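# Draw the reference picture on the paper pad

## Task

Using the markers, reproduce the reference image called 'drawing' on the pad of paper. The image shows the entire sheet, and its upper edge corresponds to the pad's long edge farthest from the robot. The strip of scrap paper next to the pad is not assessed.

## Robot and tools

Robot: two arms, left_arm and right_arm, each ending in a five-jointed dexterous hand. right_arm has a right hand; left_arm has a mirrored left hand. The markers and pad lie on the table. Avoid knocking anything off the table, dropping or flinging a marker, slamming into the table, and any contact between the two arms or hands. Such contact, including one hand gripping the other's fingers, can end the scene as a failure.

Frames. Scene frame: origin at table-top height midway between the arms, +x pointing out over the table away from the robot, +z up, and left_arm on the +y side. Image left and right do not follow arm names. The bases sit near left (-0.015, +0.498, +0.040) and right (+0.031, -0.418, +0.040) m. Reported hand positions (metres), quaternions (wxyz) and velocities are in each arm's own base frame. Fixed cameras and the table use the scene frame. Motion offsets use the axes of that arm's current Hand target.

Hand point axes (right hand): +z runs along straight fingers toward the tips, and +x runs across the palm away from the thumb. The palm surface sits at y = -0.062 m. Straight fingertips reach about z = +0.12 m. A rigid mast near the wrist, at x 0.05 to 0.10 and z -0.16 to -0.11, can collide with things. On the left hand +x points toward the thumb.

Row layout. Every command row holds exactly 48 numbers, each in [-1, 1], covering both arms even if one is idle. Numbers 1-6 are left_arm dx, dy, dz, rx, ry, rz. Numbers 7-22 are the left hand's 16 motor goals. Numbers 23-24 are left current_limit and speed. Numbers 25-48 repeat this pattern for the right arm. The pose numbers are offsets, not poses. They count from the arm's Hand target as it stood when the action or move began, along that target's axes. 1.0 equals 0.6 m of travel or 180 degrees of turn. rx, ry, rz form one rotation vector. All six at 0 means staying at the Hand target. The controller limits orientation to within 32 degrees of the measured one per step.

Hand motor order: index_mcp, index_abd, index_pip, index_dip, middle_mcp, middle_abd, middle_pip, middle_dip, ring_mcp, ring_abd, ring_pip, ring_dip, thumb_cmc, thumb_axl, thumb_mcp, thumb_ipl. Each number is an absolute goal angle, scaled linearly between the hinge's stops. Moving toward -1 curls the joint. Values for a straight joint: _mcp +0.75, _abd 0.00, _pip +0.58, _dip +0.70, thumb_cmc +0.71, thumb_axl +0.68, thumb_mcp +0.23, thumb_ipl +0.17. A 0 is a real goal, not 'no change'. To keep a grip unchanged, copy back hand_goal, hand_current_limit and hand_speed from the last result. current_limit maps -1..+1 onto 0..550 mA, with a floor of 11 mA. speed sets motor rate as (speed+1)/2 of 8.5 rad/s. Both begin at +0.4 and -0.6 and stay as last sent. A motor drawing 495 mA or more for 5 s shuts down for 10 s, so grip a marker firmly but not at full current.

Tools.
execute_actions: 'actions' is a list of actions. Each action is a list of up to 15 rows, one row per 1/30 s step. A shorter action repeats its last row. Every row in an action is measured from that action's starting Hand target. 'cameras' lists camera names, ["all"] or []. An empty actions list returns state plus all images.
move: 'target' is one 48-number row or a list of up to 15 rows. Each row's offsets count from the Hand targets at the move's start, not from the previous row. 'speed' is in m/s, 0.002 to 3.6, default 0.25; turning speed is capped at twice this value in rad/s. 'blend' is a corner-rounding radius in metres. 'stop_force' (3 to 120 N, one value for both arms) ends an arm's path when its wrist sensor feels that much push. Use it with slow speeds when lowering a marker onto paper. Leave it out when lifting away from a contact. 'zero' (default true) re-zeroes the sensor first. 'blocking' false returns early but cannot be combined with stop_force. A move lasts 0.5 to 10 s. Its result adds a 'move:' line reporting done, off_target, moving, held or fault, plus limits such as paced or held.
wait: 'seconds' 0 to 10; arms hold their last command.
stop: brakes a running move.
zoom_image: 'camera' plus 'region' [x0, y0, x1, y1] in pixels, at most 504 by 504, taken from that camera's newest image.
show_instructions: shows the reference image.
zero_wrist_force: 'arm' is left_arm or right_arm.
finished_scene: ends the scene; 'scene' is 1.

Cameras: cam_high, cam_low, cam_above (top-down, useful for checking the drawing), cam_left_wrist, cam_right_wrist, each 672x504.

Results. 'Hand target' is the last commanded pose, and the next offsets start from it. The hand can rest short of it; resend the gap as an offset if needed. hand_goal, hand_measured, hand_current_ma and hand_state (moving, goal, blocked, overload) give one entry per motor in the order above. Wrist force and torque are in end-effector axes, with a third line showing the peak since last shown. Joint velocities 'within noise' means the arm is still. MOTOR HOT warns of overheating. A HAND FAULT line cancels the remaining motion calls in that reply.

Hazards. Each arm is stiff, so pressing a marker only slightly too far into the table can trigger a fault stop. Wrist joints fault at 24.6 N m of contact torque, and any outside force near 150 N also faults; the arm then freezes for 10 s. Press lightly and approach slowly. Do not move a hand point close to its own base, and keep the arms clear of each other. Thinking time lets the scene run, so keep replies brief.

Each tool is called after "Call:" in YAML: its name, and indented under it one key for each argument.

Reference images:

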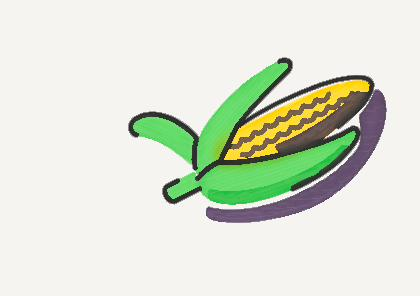

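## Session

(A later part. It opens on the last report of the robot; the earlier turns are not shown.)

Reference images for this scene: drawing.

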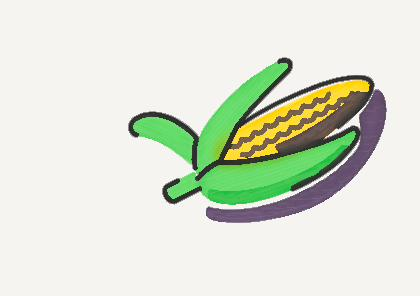

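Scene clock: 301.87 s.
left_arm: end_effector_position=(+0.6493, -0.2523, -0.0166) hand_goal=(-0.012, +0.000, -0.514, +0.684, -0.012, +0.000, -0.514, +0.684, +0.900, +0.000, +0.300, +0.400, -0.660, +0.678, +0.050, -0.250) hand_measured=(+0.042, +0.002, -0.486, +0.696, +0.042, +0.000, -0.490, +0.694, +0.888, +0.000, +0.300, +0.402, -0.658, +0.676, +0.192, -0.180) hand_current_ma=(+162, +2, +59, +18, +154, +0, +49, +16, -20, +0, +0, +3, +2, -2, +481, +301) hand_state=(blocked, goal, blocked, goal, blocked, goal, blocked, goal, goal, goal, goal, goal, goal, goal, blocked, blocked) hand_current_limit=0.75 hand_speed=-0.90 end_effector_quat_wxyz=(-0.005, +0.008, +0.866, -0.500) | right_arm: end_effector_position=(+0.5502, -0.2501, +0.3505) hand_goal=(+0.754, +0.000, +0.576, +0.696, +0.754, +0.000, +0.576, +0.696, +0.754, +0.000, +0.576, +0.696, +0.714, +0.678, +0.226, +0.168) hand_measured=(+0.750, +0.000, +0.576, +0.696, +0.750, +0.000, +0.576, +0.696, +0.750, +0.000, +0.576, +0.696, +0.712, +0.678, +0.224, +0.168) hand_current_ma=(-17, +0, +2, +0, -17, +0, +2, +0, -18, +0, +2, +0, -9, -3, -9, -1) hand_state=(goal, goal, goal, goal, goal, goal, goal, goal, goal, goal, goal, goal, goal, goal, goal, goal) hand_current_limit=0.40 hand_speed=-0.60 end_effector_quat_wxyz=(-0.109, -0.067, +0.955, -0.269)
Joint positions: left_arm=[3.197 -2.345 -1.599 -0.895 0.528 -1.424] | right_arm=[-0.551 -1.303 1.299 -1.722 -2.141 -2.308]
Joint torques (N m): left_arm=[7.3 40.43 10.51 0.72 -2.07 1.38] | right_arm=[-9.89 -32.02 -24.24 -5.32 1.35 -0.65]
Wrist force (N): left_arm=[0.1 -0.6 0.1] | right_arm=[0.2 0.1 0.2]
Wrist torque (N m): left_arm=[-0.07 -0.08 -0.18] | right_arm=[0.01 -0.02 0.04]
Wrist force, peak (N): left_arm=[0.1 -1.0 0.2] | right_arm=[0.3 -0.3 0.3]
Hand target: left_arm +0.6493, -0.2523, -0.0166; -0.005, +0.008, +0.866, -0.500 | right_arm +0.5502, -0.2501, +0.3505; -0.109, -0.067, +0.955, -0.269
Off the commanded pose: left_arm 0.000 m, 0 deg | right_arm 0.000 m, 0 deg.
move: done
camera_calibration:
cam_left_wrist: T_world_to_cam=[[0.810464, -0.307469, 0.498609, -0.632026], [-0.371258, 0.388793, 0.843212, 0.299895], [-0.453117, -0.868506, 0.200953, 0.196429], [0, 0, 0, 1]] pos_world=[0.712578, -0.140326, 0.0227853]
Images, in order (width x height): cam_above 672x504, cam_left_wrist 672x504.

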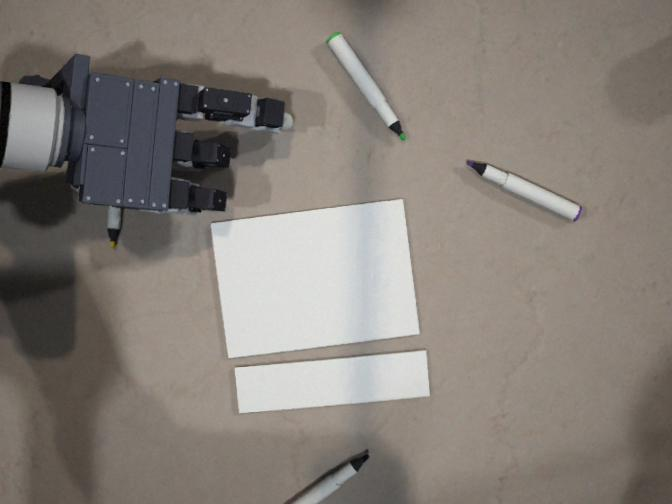

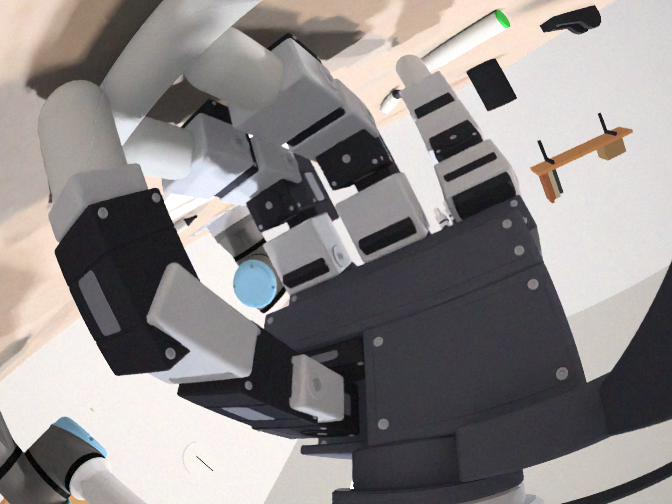

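Call:
move:
  target:
    - [0,-0.0866,-0.05,0,0,0, -0.012,0,-0.515,0.683, -0.012,0,-0.515,0.683, 0.9,0,0.3,0.4, -0.66,0.678,0.06,-0.25, 0.75,-0.9, 0,0,0,0,0,0, 0.754,0,0.576,0.696,0.754,0,0.576,0.696,0.754,0,0.576,0.696,0.714,0.678,0.226,0.168,0.4,-0.6]
  speed: 0.05
  cameras: ["cam_above", "cam_left_wrist", "cam_low"]

Call:
zoom_image:
  camera: "cam_left_wrist"
  region: [0, 0, 300, 225]

Call:
zoom_image:
  camera: "cam_low"
  region: [280, 200, 430, 310]

Scene clock: 308.83 s.
left_arm: end_effector_position=(+0.6493, -0.2523, +0.0433) hand_goal=(-0.012, +0.000, -0.514, +0.684, -0.012, +0.000, -0.514, +0.684, +0.900, +0.000, +0.300, +0.400, -0.660, +0.678, +0.060, -0.250) hand_measured=(+0.042, +0.002, -0.486, +0.696, +0.042, +0.000, -0.490, +0.694, +0.888, +0.000, +0.300, +0.402, -0.658, +0.676, +0.192, -0.180) hand_current_ma=(+162, +2, +59, +18, +154, +0, +49, +16, -20, +0, +0, +3, +2, -2, +481, +301) hand_state=(blocked, goal, blocked, goal, blocked, goal, blocked, goal, goal, goal, goal, goal, goal, goal, blocked, blocked) hand_current_limit=0.75 hand_speed=-0.90 end_effector_quat_wxyz=(-0.005, +0.008, +0.866, -0.500) | right_arm: end_effector_position=(+0.5502, -0.2501, +0.3505) hand_goal=(+0.754, +0.000, +0.576, +0.696, +0.754, +0.000, +0.576, +0.696, +0.754, +0.000, +0.576, +0.696, +0.714, +0.678, +0.226, +0.168) hand_measured=(+0.750, +0.000, +0.576, +0.696, +0.750, +0.000, +0.576, +0.696, +0.750, +0.000, +0.576, +0.696, +0.712, +0.678, +0.224, +0.168) hand_current_ma=(-17, +0, +2, +0, -17, +0, +2, +0, -18, +0, +2, +0, -9, -3, -9, -1) hand_state=(goal, goal, goal, goal, goal, goal, goal, goal, goal, goal, goal, goal, goal, goal, goal, goal) hand_current_limit=0.40 hand_speed=-0.60 end_effector_quat_wxyz=(-0.109, -0.067, +0.955, -0.269)
Joint positions: left_arm=[3.197 -2.249 -1.58 -1.01 0.528 -1.424] | right_arm=[-0.551 -1.303 1.299 -1.722 -2.141 -2.308]
Joint torques (N m): left_arm=[2.46 54.05 30.41 0.87 -1.81 1.7] | right_arm=[-10.2 -32.13 -23.1 -5.09 0.99 -0.44]
Wrist force (N): left_arm=[0.1 -0.8 0.1] | right_arm=[0.0 -0.2 0.0]
Wrist torque (N m): left_arm=[-0.10 -0.07 -0.19] | right_arm=[-0.02 0.02 0.01]
Wrist force, peak (N): left_arm=[0.3 -1.2 0.0] | right_arm=[0.4 -0.3 0.2]
Hand target: left_arm +0.6493, -0.2523, +0.0434; -0.005, +0.008, +0.866, -0.500 | right_arm +0.5502, -0.2501, +0.3505; -0.109, -0.067, +0.955, -0.269
Off the commanded pose: left_arm 0.000 m, 0 deg | right_arm 0.000 m, 0 deg.
move: done
camera_calibration:
cam_left_wrist: T_world_to_cam=[[0.810487, -0.307425, 0.498599, -0.661952], [-0.37122, 0.388867, 0.843195, 0.249287], [-0.453108, -0.868489, 0.201049, 0.184359], [0, 0, 0, 1]] pos_world=[0.712578, -0.140326, 0.0827857]
Images, in order (width x height): cam_low 672x504, cam_above 672x504, cam_left_wrist 672x504.

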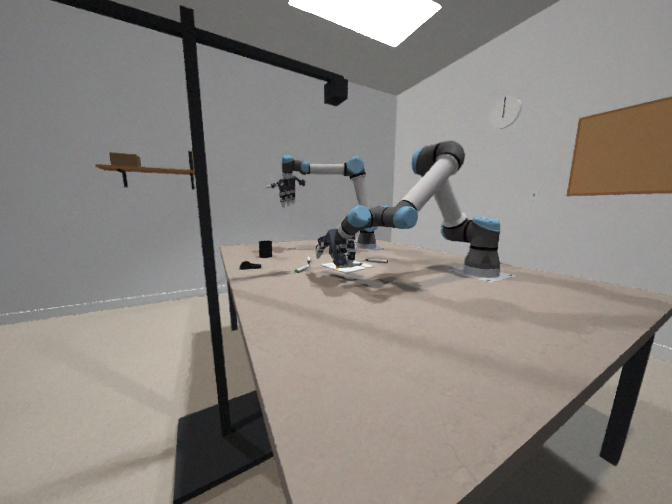

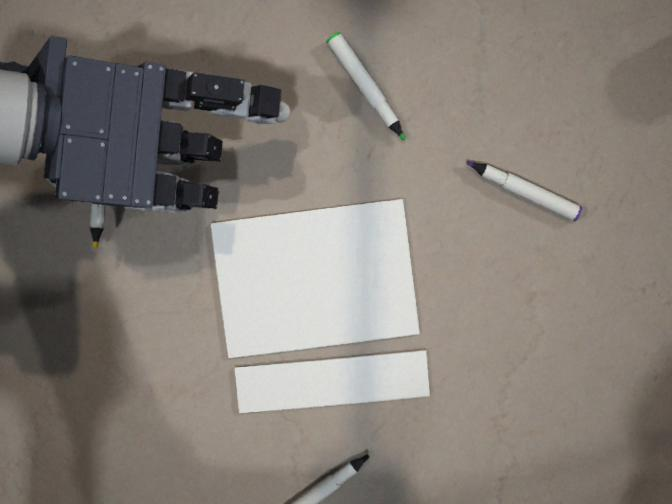

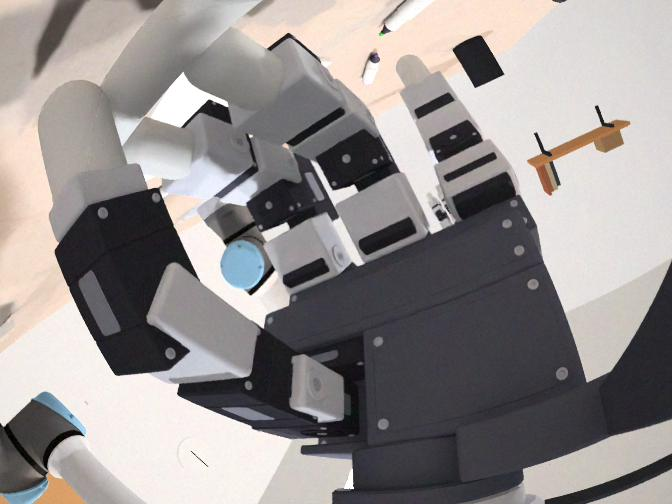

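Scaled by 1.680 from the camera's 672x504 image, which has a finer 960x720 frame.

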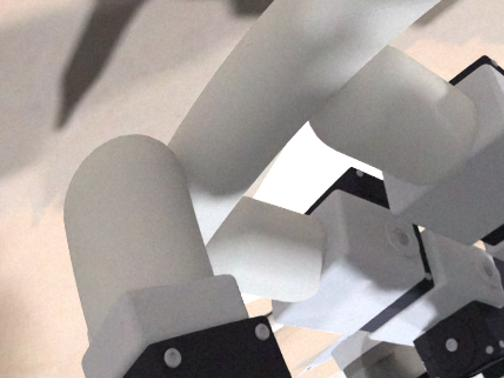

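Scaled by 3.360.

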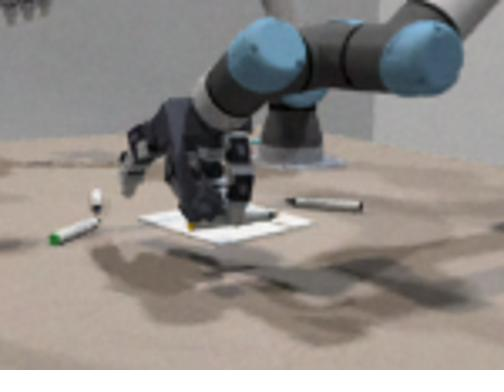

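Call:
move:
  target:
    - [0,-0.1443,-0.0833,0,0,0, -0.012,0,-0.515,0.683, -0.012,0,-0.515,0.683, 0.9,0,0.3,0.4, -0.66,0.678,0.06,-0.25, 0.75,-0.9, 0,0,0,0,0,0, 0.754,0,0.576,0.696,0.754,0,0.576,0.696,0.754,0,0.576,0.696,0.714,0.678,0.226,0.168,0.4,-0.6]
    - [0.4702,-0.3808,0.1827,0.2699,0.1421,0.5708, -0.012,0,-0.515,0.683, -0.012,0,-0.515,0.683, 0.9,0,0.3,0.4, -0.66,0.678,0.06,-0.25, 0.75,-0.9, 0,0,0,0,0,0, 0.754,0,0.576,0.696,0.754,0,0.576,0.696,0.754,0,0.576,0.696,0.714,0.678,0.226,0.168,0.4,-0.6]
  speed: 0.25
  blend: [0.04,0]
  cameras: ["cam_above", "cam_left_wrist", "cam_low", "cam_high"]

Call:
zoom_image:
  camera: "cam_high"
  region: [200, 150, 450, 340]

Call:
zoom_image:
  camera: "cam_low"
  region: [280, 180, 460, 310]

Scene clock: 395.83 s.
left_arm: end_effector_position=(+0.3635, -0.4561, +0.1866) hand_goal=(-0.012, +0.000, -0.514, +0.684, -0.012, +0.000, -0.514, +0.684, +0.900, +0.000, +0.300, +0.400, -0.660, +0.678, +0.060, -0.250) hand_measured=(+0.042, +0.002, -0.486, +0.696, +0.042, +0.002, -0.490, +0.694, +0.896, +0.002, +0.300, +0.402, -0.658, +0.676, +0.192, -0.180) hand_current_ma=(+162, +2, +59, +18, +154, +1, +49, +16, -5, +1, +0, +3, +3, -2, +481, +301) hand_state=(blocked, goal, blocked, goal, blocked, goal, blocked, goal, goal, goal, goal, goal, goal, goal, blocked, blocked) hand_current_limit=0.75 hand_speed=-0.90 end_effector_quat_wxyz=(+0.208, +0.745, +0.272, -0.572) | right_arm: end_effector_position=(+0.5502, -0.2501, +0.3505) hand_goal=(+0.754, +0.000, +0.576, +0.696, +0.754, +0.000, +0.576, +0.696, +0.754, +0.000, +0.576, +0.696, +0.714, +0.678, +0.226, +0.168) hand_measured=(+0.750, +0.000, +0.576, +0.696, +0.750, +0.000, +0.576, +0.696, +0.750, +0.000, +0.576, +0.696, +0.712, +0.678, +0.224, +0.168) hand_current_ma=(-17, +0, +2, +0, -17, +0, +2, +0, -18, +0, +2, +0, -9, -3, -9, -1) hand_state=(goal, goal, goal, goal, goal, goal, goal, goal, goal, goal, goal, goal, goal, goal, goal, goal) hand_current_limit=0.40 hand_speed=-0.60 end_effector_quat_wxyz=(-0.109, -0.067, +0.955, -0.269)
Joint positions: left_arm=[2.904 -1.917 -1.77 -2.173 0.679 1.233] | right_arm=[-0.551 -1.303 1.299 -1.722 -2.141 -2.308]
Joint torques (N m): left_arm=[-9.4 40.42 8.73 1.98 0.52 2.24] | right_arm=[-9.34 -33.79 -22.56 -5.11 1.03 -0.44]
Wrist force (N): left_arm=[-0.4 1.3 0.1] | right_arm=[0.1 0.2 0.3]
Wrist torque (N m): left_arm=[0.25 -0.06 -0.13] | right_arm=[0.00 0.00 0.03]
Wrist force, peak (N): left_arm=[-0.6 -1.8 -0.5] | right_arm=[0.3 -0.1 0.5]
Hand target: left_arm +0.3634, -0.4561, +0.1866; +0.208, +0.745, +0.271, -0.572 | right_arm +0.5502, -0.2501, +0.3505; -0.109, -0.067, +0.955, -0.269
Off the commanded pose: left_arm 0.000 m, 0 deg | right_arm 0.000 m, 0 deg.
move: done
camera_calibration:
cam_left_wrist: T_world_to_cam=[[-0.535656, 0.304445, 0.787646, 0.150053], [0.284326, 0.943309, -0.171251, 0.305525], [-0.79513, 0.132216, -0.591851, 0.577719], [0, 0, 0, 1]] pos_world=[0.45287, -0.410271, 0.276057]
Images, in order (width x height): cam_high 672x504, cam_low 672x504, cam_above 672x504, cam_left_wrist 672x504.

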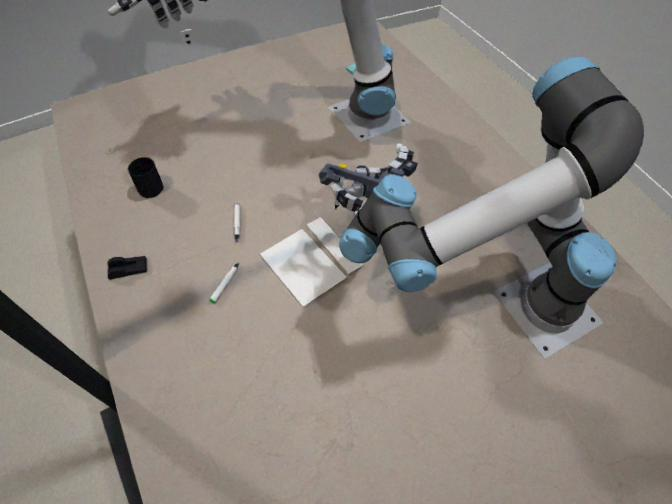

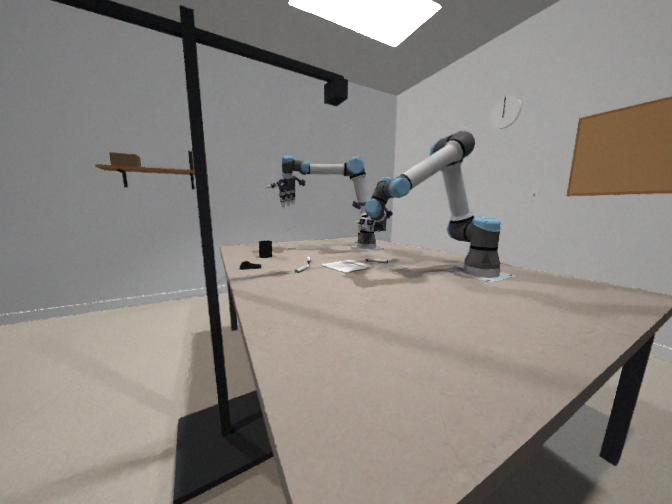

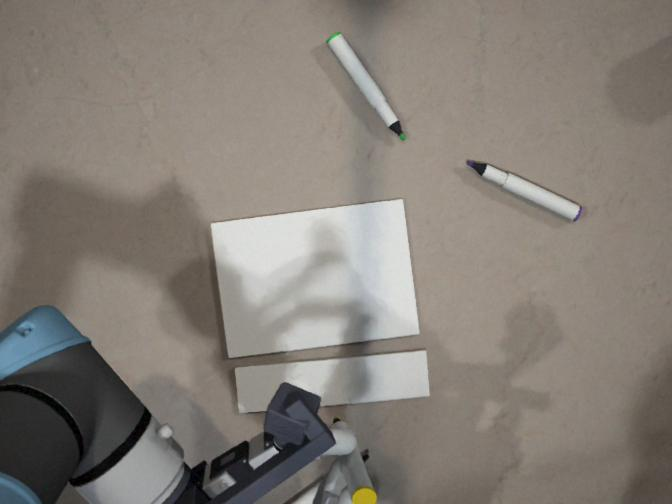

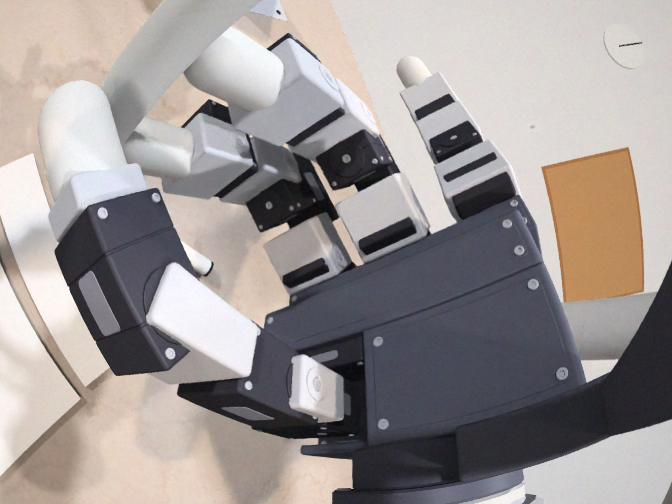

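Scaled by 2.016.

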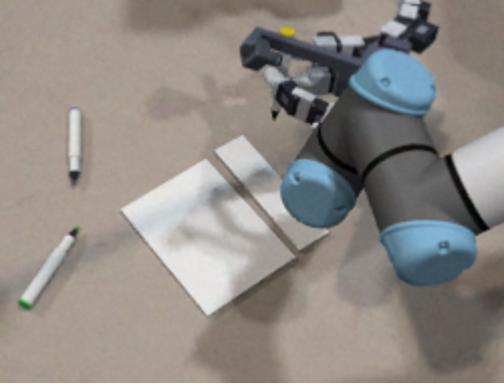

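Scaled by 2.800.

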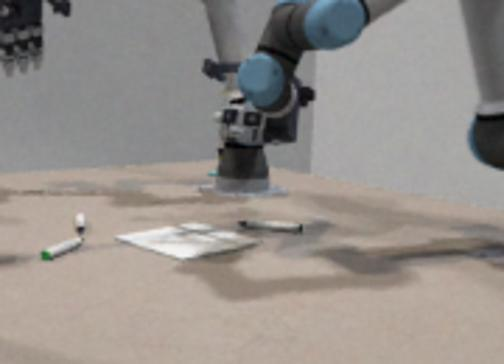

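Call:
zoom_image:
  camera: "cam_above"
  region: [220, 340, 440, 504]

Scaled by 2.291.

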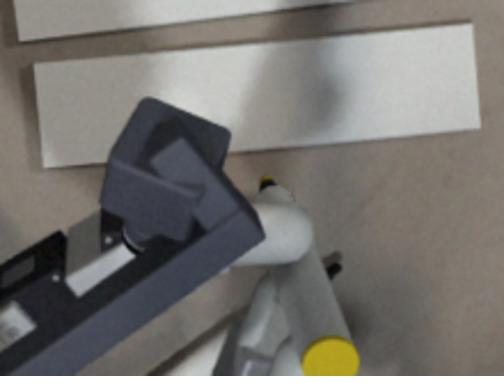

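Call:
move:
  target: [0.1932,0,0.0518,0,0,0, -0.012,0,-0.515,0.683, -0.012,0,-0.515,0.683, 0.9,0,0.3,0.4, -0.66,0.678,0.06,-0.25, 0.75,-0.9, 0,0,0,0,0,0, 0.754,0,0.576,0.696,0.754,0,0.576,0.696,0.754,0,0.576,0.696,0.714,0.678,0.226,0.168,0.4,-0.6]
  speed: 0.12

Call:
move:
  target: [0.08,0,0.0215,0,0,0, -0.012,0,-0.515,0.683, -0.012,0,-0.515,0.683, 0.9,0,0.3,0.4, -0.66,0.678,0.06,-0.25, 0.75,-0.9, 0,0,0,0,0,0, 0.754,0,0.576,0.696,0.754,0,0.576,0.696,0.754,0,0.576,0.696,0.714,0.678,0.226,0.168,0.4,-0.6]
  speed: 0.01
  stop_force: 3
  cameras: ["cam_above", "cam_left_wrist", "cam_low", "cam_high"]

Call:
zoom_image:
  camera: "cam_above"
  region: [220, 340, 440, 504]

Call:
zoom_image:
  camera: "cam_high"
  region: [250, 150, 450, 300]

Call:
zoom_image:
  camera: "cam_low"
  region: [300, 220, 420, 310]

Scene clock: 407.90 s.
left_arm: end_effector_position=(+0.3633, -0.4561, +0.0666) hand_goal=(-0.012, +0.000, -0.514, +0.684, -0.012, +0.000, -0.514, +0.684, +0.900, +0.000, +0.300, +0.400, -0.660, +0.678, +0.060, -0.250) hand_measured=(+0.042, +0.002, -0.486, +0.696, +0.042, +0.002, -0.490, +0.694, +0.896, +0.002, +0.300, +0.402, -0.656, +0.676, +0.192, -0.180) hand_current_ma=(+162, +2, +59, +18, +154, +1, +49, +16, -4, +1, +0, +3, +3, -2, +481, +301) hand_state=(blocked, goal, blocked, goal, blocked, goal, blocked, goal, goal, goal, goal, goal, goal, goal, blocked, blocked) hand_current_limit=0.75 hand_speed=-0.90 end_effector_quat_wxyz=(+0.208, +0.745, +0.271, -0.572) | right_arm: end_effector_position=(+0.5502, -0.2501, +0.3505) hand_goal=(+0.754, +0.000, +0.576, +0.696, +0.754, +0.000, +0.576, +0.696, +0.754, +0.000, +0.576, +0.696, +0.714, +0.678, +0.226, +0.168) hand_measured=(+0.750, +0.000, +0.576, +0.696, +0.750, +0.000, +0.576, +0.696, +0.750, +0.000, +0.576, +0.696, +0.712, +0.678, +0.224, +0.168) hand_current_ma=(-17, +0, +2, +0, -17, +0, +2, +0, -18, +0, +2, +0, -9, -3, -9, -1) hand_state=(goal, goal, goal, goal, goal, goal, goal, goal, goal, goal, goal, goal, goal, goal, goal, goal) hand_current_limit=0.40 hand_speed=-0.60 end_effector_quat_wxyz=(-0.109, -0.067, +0.955, -0.269)
Joint positions: left_arm=[2.904 -2.102 -1.872 -1.886 0.679 1.233] | right_arm=[-0.551 -1.303 1.299 -1.722 -2.141 -2.308]
Joint torques (N m): left_arm=[-9.97 27.67 4.55 1.66 -1.77 -1.12] | right_arm=[-9.01 -34.76 -22.35 -5.01 0.99 -0.45]
Wrist force (N): left_arm=[-0.7 0.9 0.0] | right_arm=[0.1 0.0 0.0]
Wrist torque (N m): left_arm=[0.21 -0.05 -0.06] | right_arm=[0.01 0.01 0.02]
Wrist force, peak (N): left_arm=[-1.5 1.2 -0.3] | right_arm=[0.3 -0.5 0.1]
Hand target: left_arm +0.3633, -0.4562, +0.0666; +0.208, +0.745, +0.271, -0.572 | right_arm +0.5502, -0.2501, +0.3505; -0.109, -0.067, +0.955, -0.269
Off the commanded pose: left_arm 0.000 m, 0 deg | right_arm 0.000 m, 0 deg.
move: done

Scene clock: 412.50 s.
left_arm: end_effector_position=(+0.3633, -0.4562, +0.0339) hand_goal=(-0.012, +0.000, -0.514, +0.684, -0.012, +0.000, -0.514, +0.684, +0.900, +0.000, +0.300, +0.400, -0.660, +0.678, +0.060, -0.250) hand_measured=(+0.042, -0.002, -0.486, +0.696, +0.042, -0.004, -0.490, +0.694, +0.896, +0.002, +0.300, +0.402, -0.660, +0.676, +0.192, -0.180) hand_current_ma=(+162, -2, +59, +18, +154, -3, +49, +16, -4, +1, +0, +3, +0, -2, +481, +301) hand_state=(blocked, goal, blocked, goal, blocked, goal, blocked, goal, goal, goal, goal, goal, goal, goal, blocked, blocked) hand_current_limit=0.75 hand_speed=-0.90 end_effector_quat_wxyz=(+0.208, +0.745, +0.271, -0.572) | right_arm: end_effector_position=(+0.5502, -0.2501, +0.3505) hand_goal=(+0.754, +0.000, +0.576, +0.696, +0.754, +0.000, +0.576, +0.696, +0.754, +0.000, +0.576, +0.696, +0.714, +0.678, +0.226, +0.168) hand_measured=(+0.750, +0.000, +0.576, +0.696, +0.750, +0.000, +0.576, +0.696, +0.750, +0.000, +0.576, +0.696, +0.712, +0.678, +0.224, +0.168) hand_current_ma=(-17, +0, +2, +0, -17, +0, +2, +0, -18, +0, +2, +0, -9, -3, -9, -1) hand_state=(goal, goal, goal, goal, goal, goal, goal, goal, goal, goal, goal, goal, goal, goal, goal, goal) hand_current_limit=0.40 hand_speed=-0.60 end_effector_quat_wxyz=(-0.109, -0.067, +0.955, -0.269)
Joint positions: left_arm=[2.903 -2.164 -1.885 -1.811 0.679 1.233] | right_arm=[-0.551 -1.303 1.299 -1.722 -2.141 -2.308]
Joint torques (N m): left_arm=[-7.41 45.72 24.72 -1.5 -0.74 -1.25] | right_arm=[-9.67 -34.13 -21.23 -5.1 0.89 -0.43]
Wrist force (N): left_arm=[-2.1 0.9 0.1] | right_arm=[0.2 -0.2 0.0]
Wrist torque (N m): left_arm=[0.20 0.03 -0.01] | right_arm=[-0.01 -0.02 0.03]
Wrist force, peak (N): left_arm=[-4.4 0.8 0.5] | right_arm=[0.4 -0.3 0.3]
Hand target: left_arm +0.3633, -0.4562, +0.0339; +0.208, +0.745, +0.271, -0.572 (not the last commanded pose) | right_arm +0.5502, -0.2501, +0.3505; -0.109, -0.067, +0.955, -0.269
Off the commanded pose: left_arm 0.017 m, 0 deg | right_arm 0.000 m, 0 deg.
move: contact (left_arm)
camera_calibration:
cam_left_wrist: T_world_to_cam=[[-0.535762, 0.304677, 0.787484, 0.270335], [0.284491, 0.943235, -0.171385, 0.279454], [-0.794999, 0.132211, -0.592028, 0.487218], [0, 0, 0, 1]] pos_world=[0.452671, -0.410371, 0.123456]
Images, in order (width x height): cam_high 672x504, cam_low 672x504, cam_above 672x504, cam_left_wrist 672x504.

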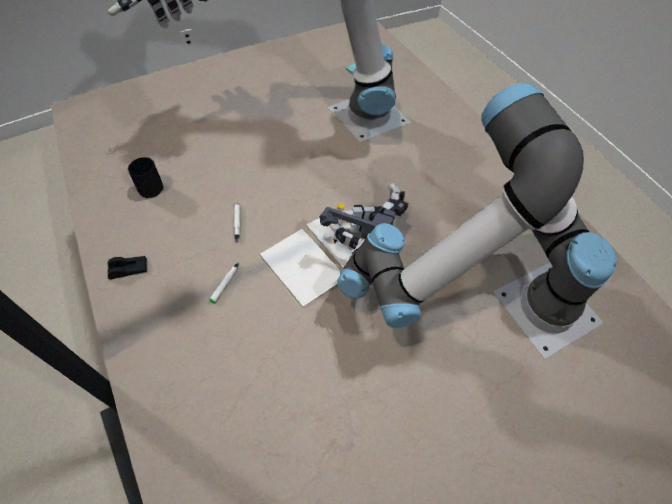

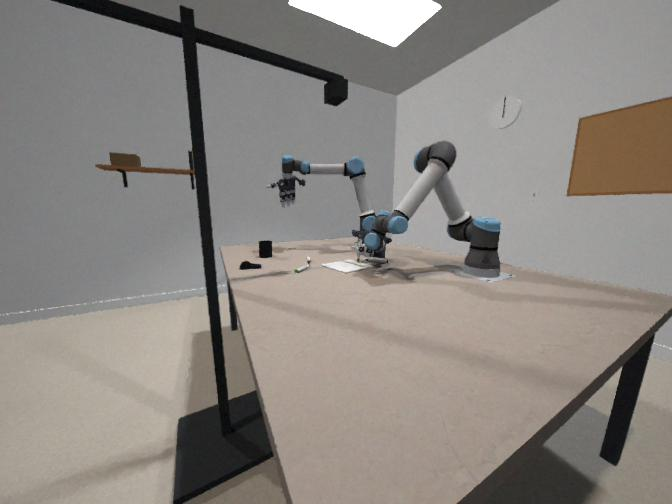

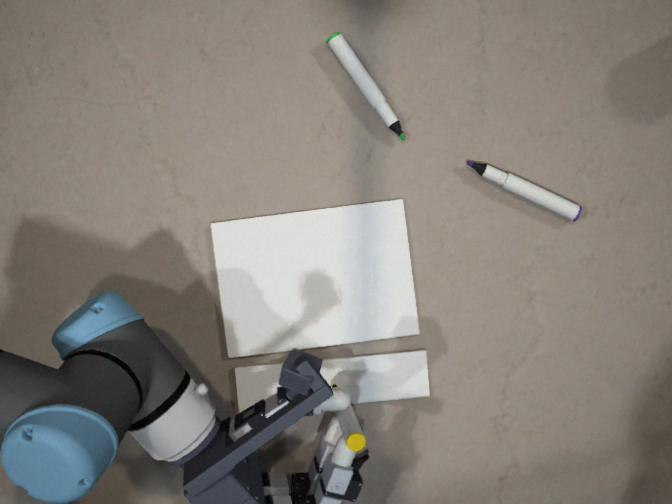

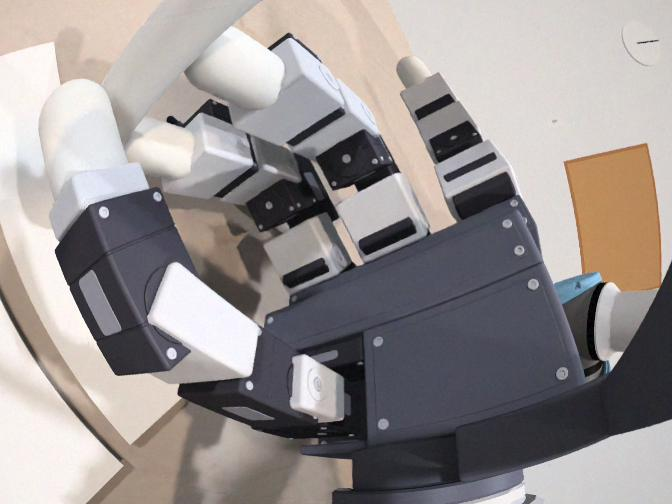

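Scaled by 2.291.

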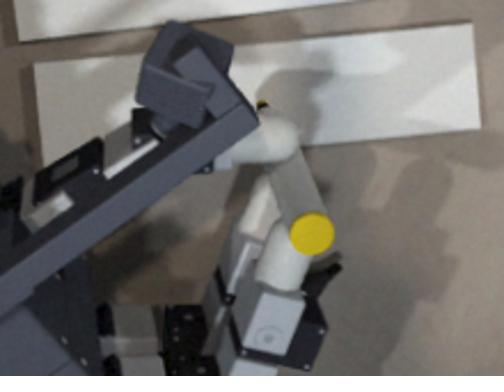

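Scaled by 2.520.

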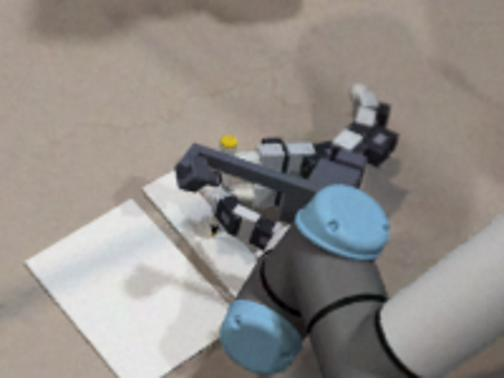

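Scaled by 4.200.

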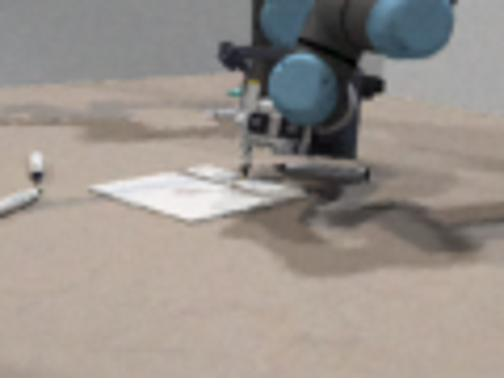

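Call:
move:
  target:
    - [-0.00897,0.0383,0.0309,0,0,0, -0.012,0,-0.515,0.683, -0.012,0,-0.515,0.683, 0.9,0,0.3,0.4, -0.66,0.678,0.06,-0.25, 0.75,-0.9, 0,0,0,0,0,0, 0.754,0,0.576,0.696,0.754,0,0.576,0.696,0.754,0,0.576,0.696,0.714,0.678,0.226,0.168,0.4,-0.6]
    - [-0.0734,0.0383,0.0136,0,0,0, -0.012,0,-0.515,0.683, -0.012,0,-0.515,0.683, 0.9,0,0.3,0.4, -0.66,0.678,0.06,-0.25, 0.75,-0.9, 0,0,0,0,0,0, 0.754,0,0.576,0.696,0.754,0,0.576,0.696,0.754,0,0.576,0.696,0.714,0.678,0.226,0.168,0.4,-0.6]
    - [-0.138,-0.0688,0.1285,0,0,0, -0.012,0,-0.515,0.683, -0.012,0,-0.515,0.683, 0.9,0,0.3,0.4, -0.66,0.678,0.06,-0.25, 0.75,-0.9, 0,0,0,0,0,0, 0.754,0,0.576,0.696,0.754,0,0.576,0.696,0.754,0,0.576,0.696,0.714,0.678,0.226,0.168,0.4,-0.6]
  speed: [0.03, 0.1, 0.15]
  cameras: ["cam_above", "cam_left_wrist"]

Call:
zoom_image:
  camera: "cam_above"
  region: [220, 330, 440, 430]

Scene clock: 426.07 s.
left_arm: end_effector_position=(+0.2634, -0.4862, +0.0940) hand_goal=(-0.012, +0.000, -0.514, +0.684, -0.012, +0.000, -0.514, +0.684, +0.900, +0.000, +0.300, +0.400, -0.660, +0.678, +0.060, -0.250) hand_measured=(+0.042, +0.002, -0.488, +0.696, +0.042, +0.002, -0.490, +0.694, +0.898, +0.002, +0.300, +0.402, -0.658, +0.676, +0.192, -0.180) hand_current_ma=(+162, +2, +54, +18, +154, +1, +49, +16, -3, +1, +0, +3, +1, -2, +481, +301) hand_state=(blocked, goal, blocked, goal, blocked, goal, blocked, goal, goal, goal, goal, goal, goal, goal, blocked, blocked) hand_current_limit=0.75 hand_speed=-0.90 end_effector_quat_wxyz=(+0.208, +0.745, +0.271, -0.572) | right_arm: end_effector_position=(+0.5502, -0.2501, +0.3505) hand_goal=(+0.754, +0.000, +0.576, +0.696, +0.754, +0.000, +0.576, +0.696, +0.754, +0.000, +0.576, +0.696, +0.714, +0.678, +0.226, +0.168) hand_measured=(+0.750, +0.000, +0.576, +0.696, +0.750, +0.000, +0.576, +0.696, +0.750, +0.000, +0.576, +0.696, +0.712, +0.678, +0.224, +0.168) hand_current_ma=(-17, +0, +2, +0, -17, +0, +2, +0, -18, +0, +2, +0, -9, -3, -9, -1) hand_state=(goal, goal, goal, goal, goal, goal, goal, goal, goal, goal, goal, goal, goal, goal, goal, goal) hand_current_limit=0.40 hand_speed=-0.60 end_effector_quat_wxyz=(-0.109, -0.067, +0.955, -0.269)
Joint positions: left_arm=[2.784 -1.924 -2.081 -1.78 0.572 1.142] | right_arm=[-0.551 -1.303 1.299 -1.722 -2.141 -2.308]
Joint torques (N m): left_arm=[-9.61 37.06 4.68 2.3 -1.75 -1.33] | right_arm=[-9.58 -34.74 -21.51 -4.99 0.78 -0.35]
Wrist force (N): left_arm=[-0.4 1.1 0.2] | right_arm=[0.2 -0.2 0.3]
Wrist torque (N m): left_arm=[0.22 -0.05 -0.04] | right_arm=[-0.03 -0.02 0.03]
Wrist force, peak (N): left_arm=[-2.7 0.9 0.2] | right_arm=[0.5 -0.2 0.0]
Hand target: left_arm +0.2633, -0.4862, +0.0940; +0.208, +0.745, +0.271, -0.572 | right_arm +0.5502, -0.2501, +0.3505; -0.109, -0.067, +0.955, -0.269
Off the commanded pose: left_arm 0.000 m, 0 deg | right_arm 0.000 m, 0 deg.
move: done
camera_calibration:
cam_left_wrist: T_world_to_cam=[[-0.5357, 0.304667, 0.78753, 0.178589], [0.284477, 0.943237, -0.171395, 0.34648], [-0.795046, 0.132219, -0.591963, 0.447353], [0, 0, 0, 1]] pos_world=[0.35277, -0.440371, 0.183556]
Images, in order (width x height): cam_above 672x504, cam_left_wrist 672x504.

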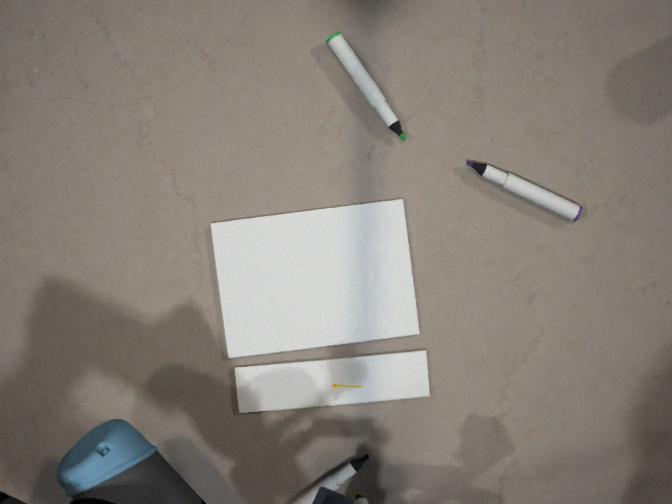

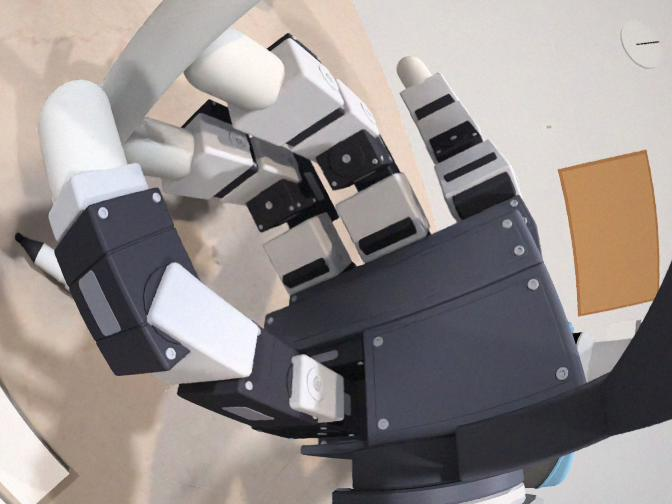

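Scaled by 2.291.

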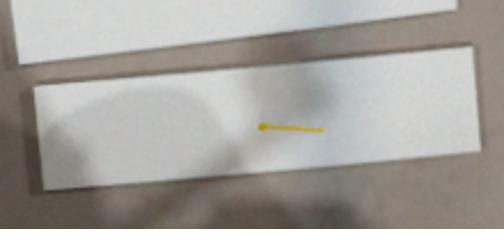

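Call:
zoom_image:
  camera: "cam_above"
  region: [322, 374, 372, 399]

Scaled by 10.080.

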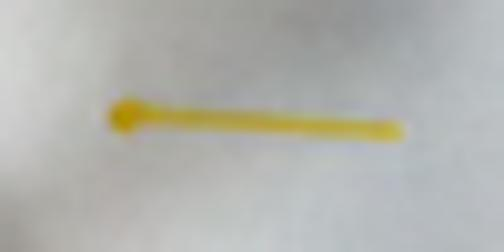

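Call:
move:
  target:
    - [0.1157,0.1450,-0.1162,0,0,0, -0.012,0,-0.515,0.683, -0.012,0,-0.515,0.683, 0.9,0,0.3,0.4, -0.66,0.678,0.06,-0.25, 0.75,-0.9, 0,0,0,0,0,0, 0.754,0,0.576,0.696,0.754,0,0.576,0.696,0.754,0,0.576,0.696,0.714,0.678,0.226,0.168,0.4,-0.6]
    - [0.1342,0.1450,-0.1113,0,0,0, -0.012,0,-0.515,0.683, -0.012,0,-0.515,0.683, 0.9,0,0.3,0.4, -0.66,0.678,0.06,-0.25, 0.75,-0.9, 0,0,0,0,0,0, 0.754,0,0.576,0.696,0.754,0,0.576,0.696,0.754,0,0.576,0.696,0.714,0.678,0.226,0.168,0.4,-0.6]
    - [0.1233,0.1965,-0.0704,0,0,0, -0.012,0,-0.515,0.683, -0.012,0,-0.515,0.683, 0.9,0,0.3,0.4, -0.66,0.678,0.06,-0.25, 0.75,-0.9, 0,0,0,0,0,0, 0.754,0,0.576,0.696,0.754,0,0.576,0.696,0.754,0,0.576,0.696,0.714,0.678,0.226,0.168,0.4,-0.6]
    - [0.1040,0.1965,-0.0756,0,0,0, -0.012,0,-0.515,0.683, -0.012,0,-0.515,0.683, 0.9,0,0.3,0.4, -0.66,0.678,0.06,-0.25, 0.75,-0.9, 0,0,0,0,0,0, 0.754,0,0.576,0.696,0.754,0,0.576,0.696,0.754,0,0.576,0.696,0.714,0.678,0.226,0.168,0.4,-0.6]
    - [0.1006,0.1859,-0.0631,0,0,0, -0.012,0,-0.515,0.683, -0.012,0,-0.515,0.683, 0.9,0,0.3,0.4, -0.66,0.678,0.06,-0.25, 0.75,-0.9, 0,0,0,0,0,0, 0.754,0,0.576,0.696,0.754,0,0.576,0.696,0.754,0,0.576,0.696,0.714,0.678,0.226,0.168,0.4,-0.6]
    - [0.1215,0.1859,-0.0575,0,0,0, -0.012,0,-0.515,0.683, -0.012,0,-0.515,0.683, 0.9,0,0.3,0.4, -0.66,0.678,0.06,-0.25, 0.75,-0.9, 0,0,0,0,0,0, 0.754,0,0.576,0.696,0.754,0,0.576,0.696,0.754,0,0.576,0.696,0.714,0.678,0.226,0.168,0.4,-0.6]
    - [0.1325,0.1344,-0.0984,0,0,0, -0.012,0,-0.515,0.683, -0.012,0,-0.515,0.683, 0.9,0,0.3,0.4, -0.66,0.678,0.06,-0.25, 0.75,-0.9, 0,0,0,0,0,0, 0.754,0,0.576,0.696,0.754,0,0.576,0.696,0.754,0,0.576,0.696,0.714,0.678,0.226,0.168,0.4,-0.6]
    - [0.1132,0.1344,-0.1036,0,0,0, -0.012,0,-0.515,0.683, -0.012,0,-0.515,0.683, 0.9,0,0.3,0.4, -0.66,0.678,0.06,-0.25, 0.75,-0.9, 0,0,0,0,0,0, 0.754,0,0.576,0.696,0.754,0,0.576,0.696,0.754,0,0.576,0.696,0.714,0.678,0.226,0.168,0.4,-0.6]
    - [0.1098,0.1239,-0.0912,0,0,0, -0.012,0,-0.515,0.683, -0.012,0,-0.515,0.683, 0.9,0,0.3,0.4, -0.66,0.678,0.06,-0.25, 0.75,-0.9, 0,0,0,0,0,0, 0.754,0,0.576,0.696,0.754,0,0.576,0.696,0.754,0,0.576,0.696,0.714,0.678,0.226,0.168,0.4,-0.6]
    - [0.1308,0.1239,-0.0855,0,0,0, -0.012,0,-0.515,0.683, -0.012,0,-0.515,0.683, 0.9,0,0.3,0.4, -0.66,0.678,0.06,-0.25, 0.75,-0.9, 0,0,0,0,0,0, 0.754,0,0.576,0.696,0.754,0,0.576,0.696,0.754,0,0.576,0.696,0.714,0.678,0.226,0.168,0.4,-0.6]
    - [0.1198,0.1753,-0.0446,0,0,0, -0.012,0,-0.515,0.683, -0.012,0,-0.515,0.683, 0.9,0,0.3,0.4, -0.66,0.678,0.06,-0.25, 0.75,-0.9, 0,0,0,0,0,0, 0.754,0,0.576,0.696,0.754,0,0.576,0.696,0.754,0,0.576,0.696,0.714,0.678,0.226,0.168,0.4,-0.6]
    - [0.0989,0.1753,-0.0502,0,0,0, -0.012,0,-0.515,0.683, -0.012,0,-0.515,0.683, 0.9,0,0.3,0.4, -0.66,0.678,0.06,-0.25, 0.75,-0.9, 0,0,0,0,0,0, 0.754,0,0.576,0.696,0.754,0,0.576,0.696,0.754,0,0.576,0.696,0.714,0.678,0.226,0.168,0.4,-0.6]
    - [0.0,0.0,0.0,0,0,0, -0.012,0,-0.515,0.683, -0.012,0,-0.515,0.683, 0.9,0,0.3,0.4, -0.66,0.678,0.06,-0.25, 0.75,-0.9, 0,0,0,0,0,0, 0.754,0,0.576,0.696,0.754,0,0.576,0.696,0.754,0,0.576,0.696,0.714,0.678,0.226,0.168,0.4,-0.6]
  speed: [0.25,0.04,0.08,0.08,0.15,0.04,0.08,0.08,0.15,0.04,0.08,0.08,0.25]
  cameras: ["cam_above", "cam_left_wrist"]

Call:
zoom_image:
  camera: "cam_above"
  region: [320, 345, 435, 405]

Scene clock: 494.43 s.
left_arm: end_effector_position=(+0.2634, -0.4862, +0.0940) hand_goal=(-0.012, +0.000, -0.514, +0.684, -0.012, +0.000, -0.514, +0.684, +0.900, +0.000, +0.300, +0.400, -0.660, +0.678, +0.060, -0.250) hand_measured=(-0.006, +0.000, -0.510, +0.688, +0.028, -0.010, -0.500, +0.692, +0.898, +0.002, +0.300, +0.402, -0.618, +0.690, +0.106, -0.230) hand_current_ma=(+8, +0, +5, +3, +105, -12, +25, +11, -2, +1, +0, +3, +110, +28, +166, +60) hand_state=(goal, goal, goal, goal, blocked, goal, goal, goal, goal, goal, goal, goal, blocked, goal, blocked, blocked) hand_current_limit=0.75 hand_speed=-0.90 end_effector_quat_wxyz=(+0.208, +0.745, +0.271, -0.572) | right_arm: end_effector_position=(+0.5502, -0.2501, +0.3505) hand_goal=(+0.754, +0.000, +0.576, +0.696, +0.754, +0.000, +0.576, +0.696, +0.754, +0.000, +0.576, +0.696, +0.714, +0.678, +0.226, +0.168) hand_measured=(+0.750, +0.000, +0.576, +0.696, +0.750, +0.000, +0.576, +0.696, +0.750, +0.000, +0.576, +0.696, +0.712, +0.678, +0.224, +0.168) hand_current_ma=(-17, +0, +2, +0, -17, +0, +2, +0, -18, +0, +2, +0, -9, -3, -9, -1) hand_state=(goal, goal, goal, goal, goal, goal, goal, goal, goal, goal, goal, goal, goal, goal, goal, goal) hand_current_limit=0.40 hand_speed=-0.60 end_effector_quat_wxyz=(-0.109, -0.067, +0.955, -0.269)
Joint positions: left_arm=[2.784 -1.924 -2.081 -1.78 0.572 1.142] | right_arm=[-0.551 -1.303 1.299 -1.722 -2.141 -2.308]
Joint torques (N m): left_arm=[9.47 39.7 5.15 -0.97 0.51 1.88] | right_arm=[-9.36 -36.04 -19.84 -5.07 0.63 -0.1]
Wrist force (N): left_arm=[-0.3 1.1 0.0] | right_arm=[0.0 -0.2 0.1]
Wrist torque (N m): left_arm=[0.24 -0.07 -0.12] | right_arm=[-0.03 0.01 0.01]
Wrist force, peak (N): left_arm=[-5.2 1.8 0.8] | right_arm=[0.5 -0.2 -0.2]
Hand target: left_arm +0.2633, -0.4862, +0.0940; +0.208, +0.745, +0.271, -0.572 | right_arm +0.5502, -0.2501, +0.3505; -0.109, -0.067, +0.955, -0.269
Off the commanded pose: left_arm 0.000 m, 0 deg | right_arm 0.000 m, 0 deg.
move: done
camera_calibration:
cam_left_wrist: T_world_to_cam=[[-0.5357, 0.304667, 0.78753, 0.178698], [0.284477, 0.943237, -0.171395, 0.346557], [-0.795046, 0.132219, -0.591963, 0.447307], [0, 0, 0, 1]] pos_world=[0.35277, -0.440471, 0.183456]
Images, in order (width x height): cam_above 672x504, cam_left_wrist 672x504.

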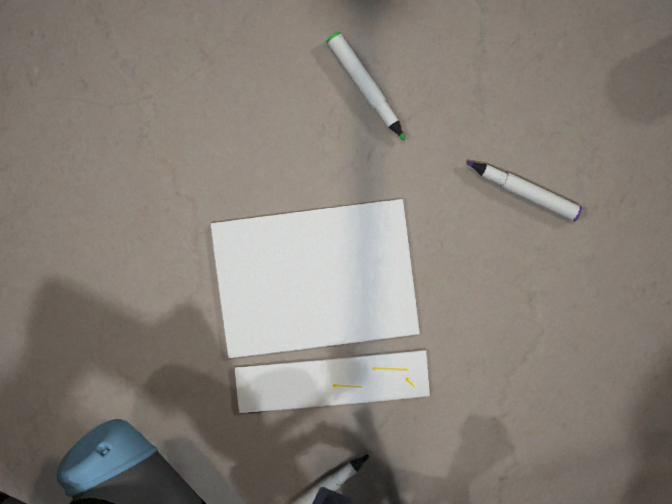

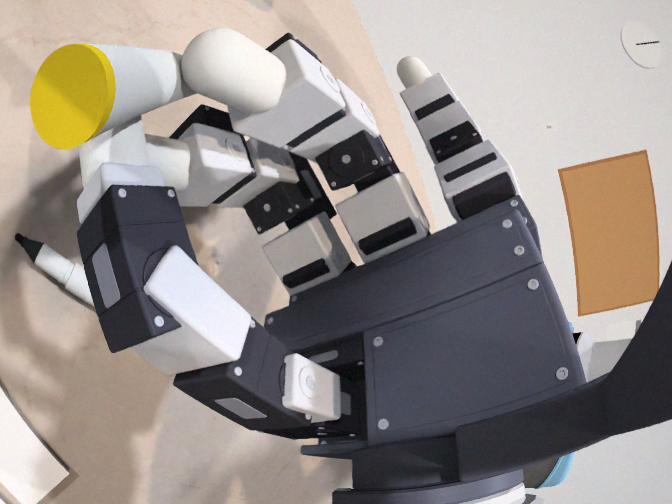

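Scaled by 4.383.

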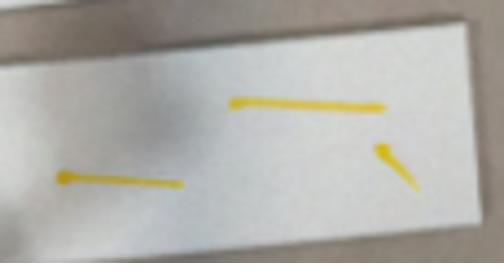

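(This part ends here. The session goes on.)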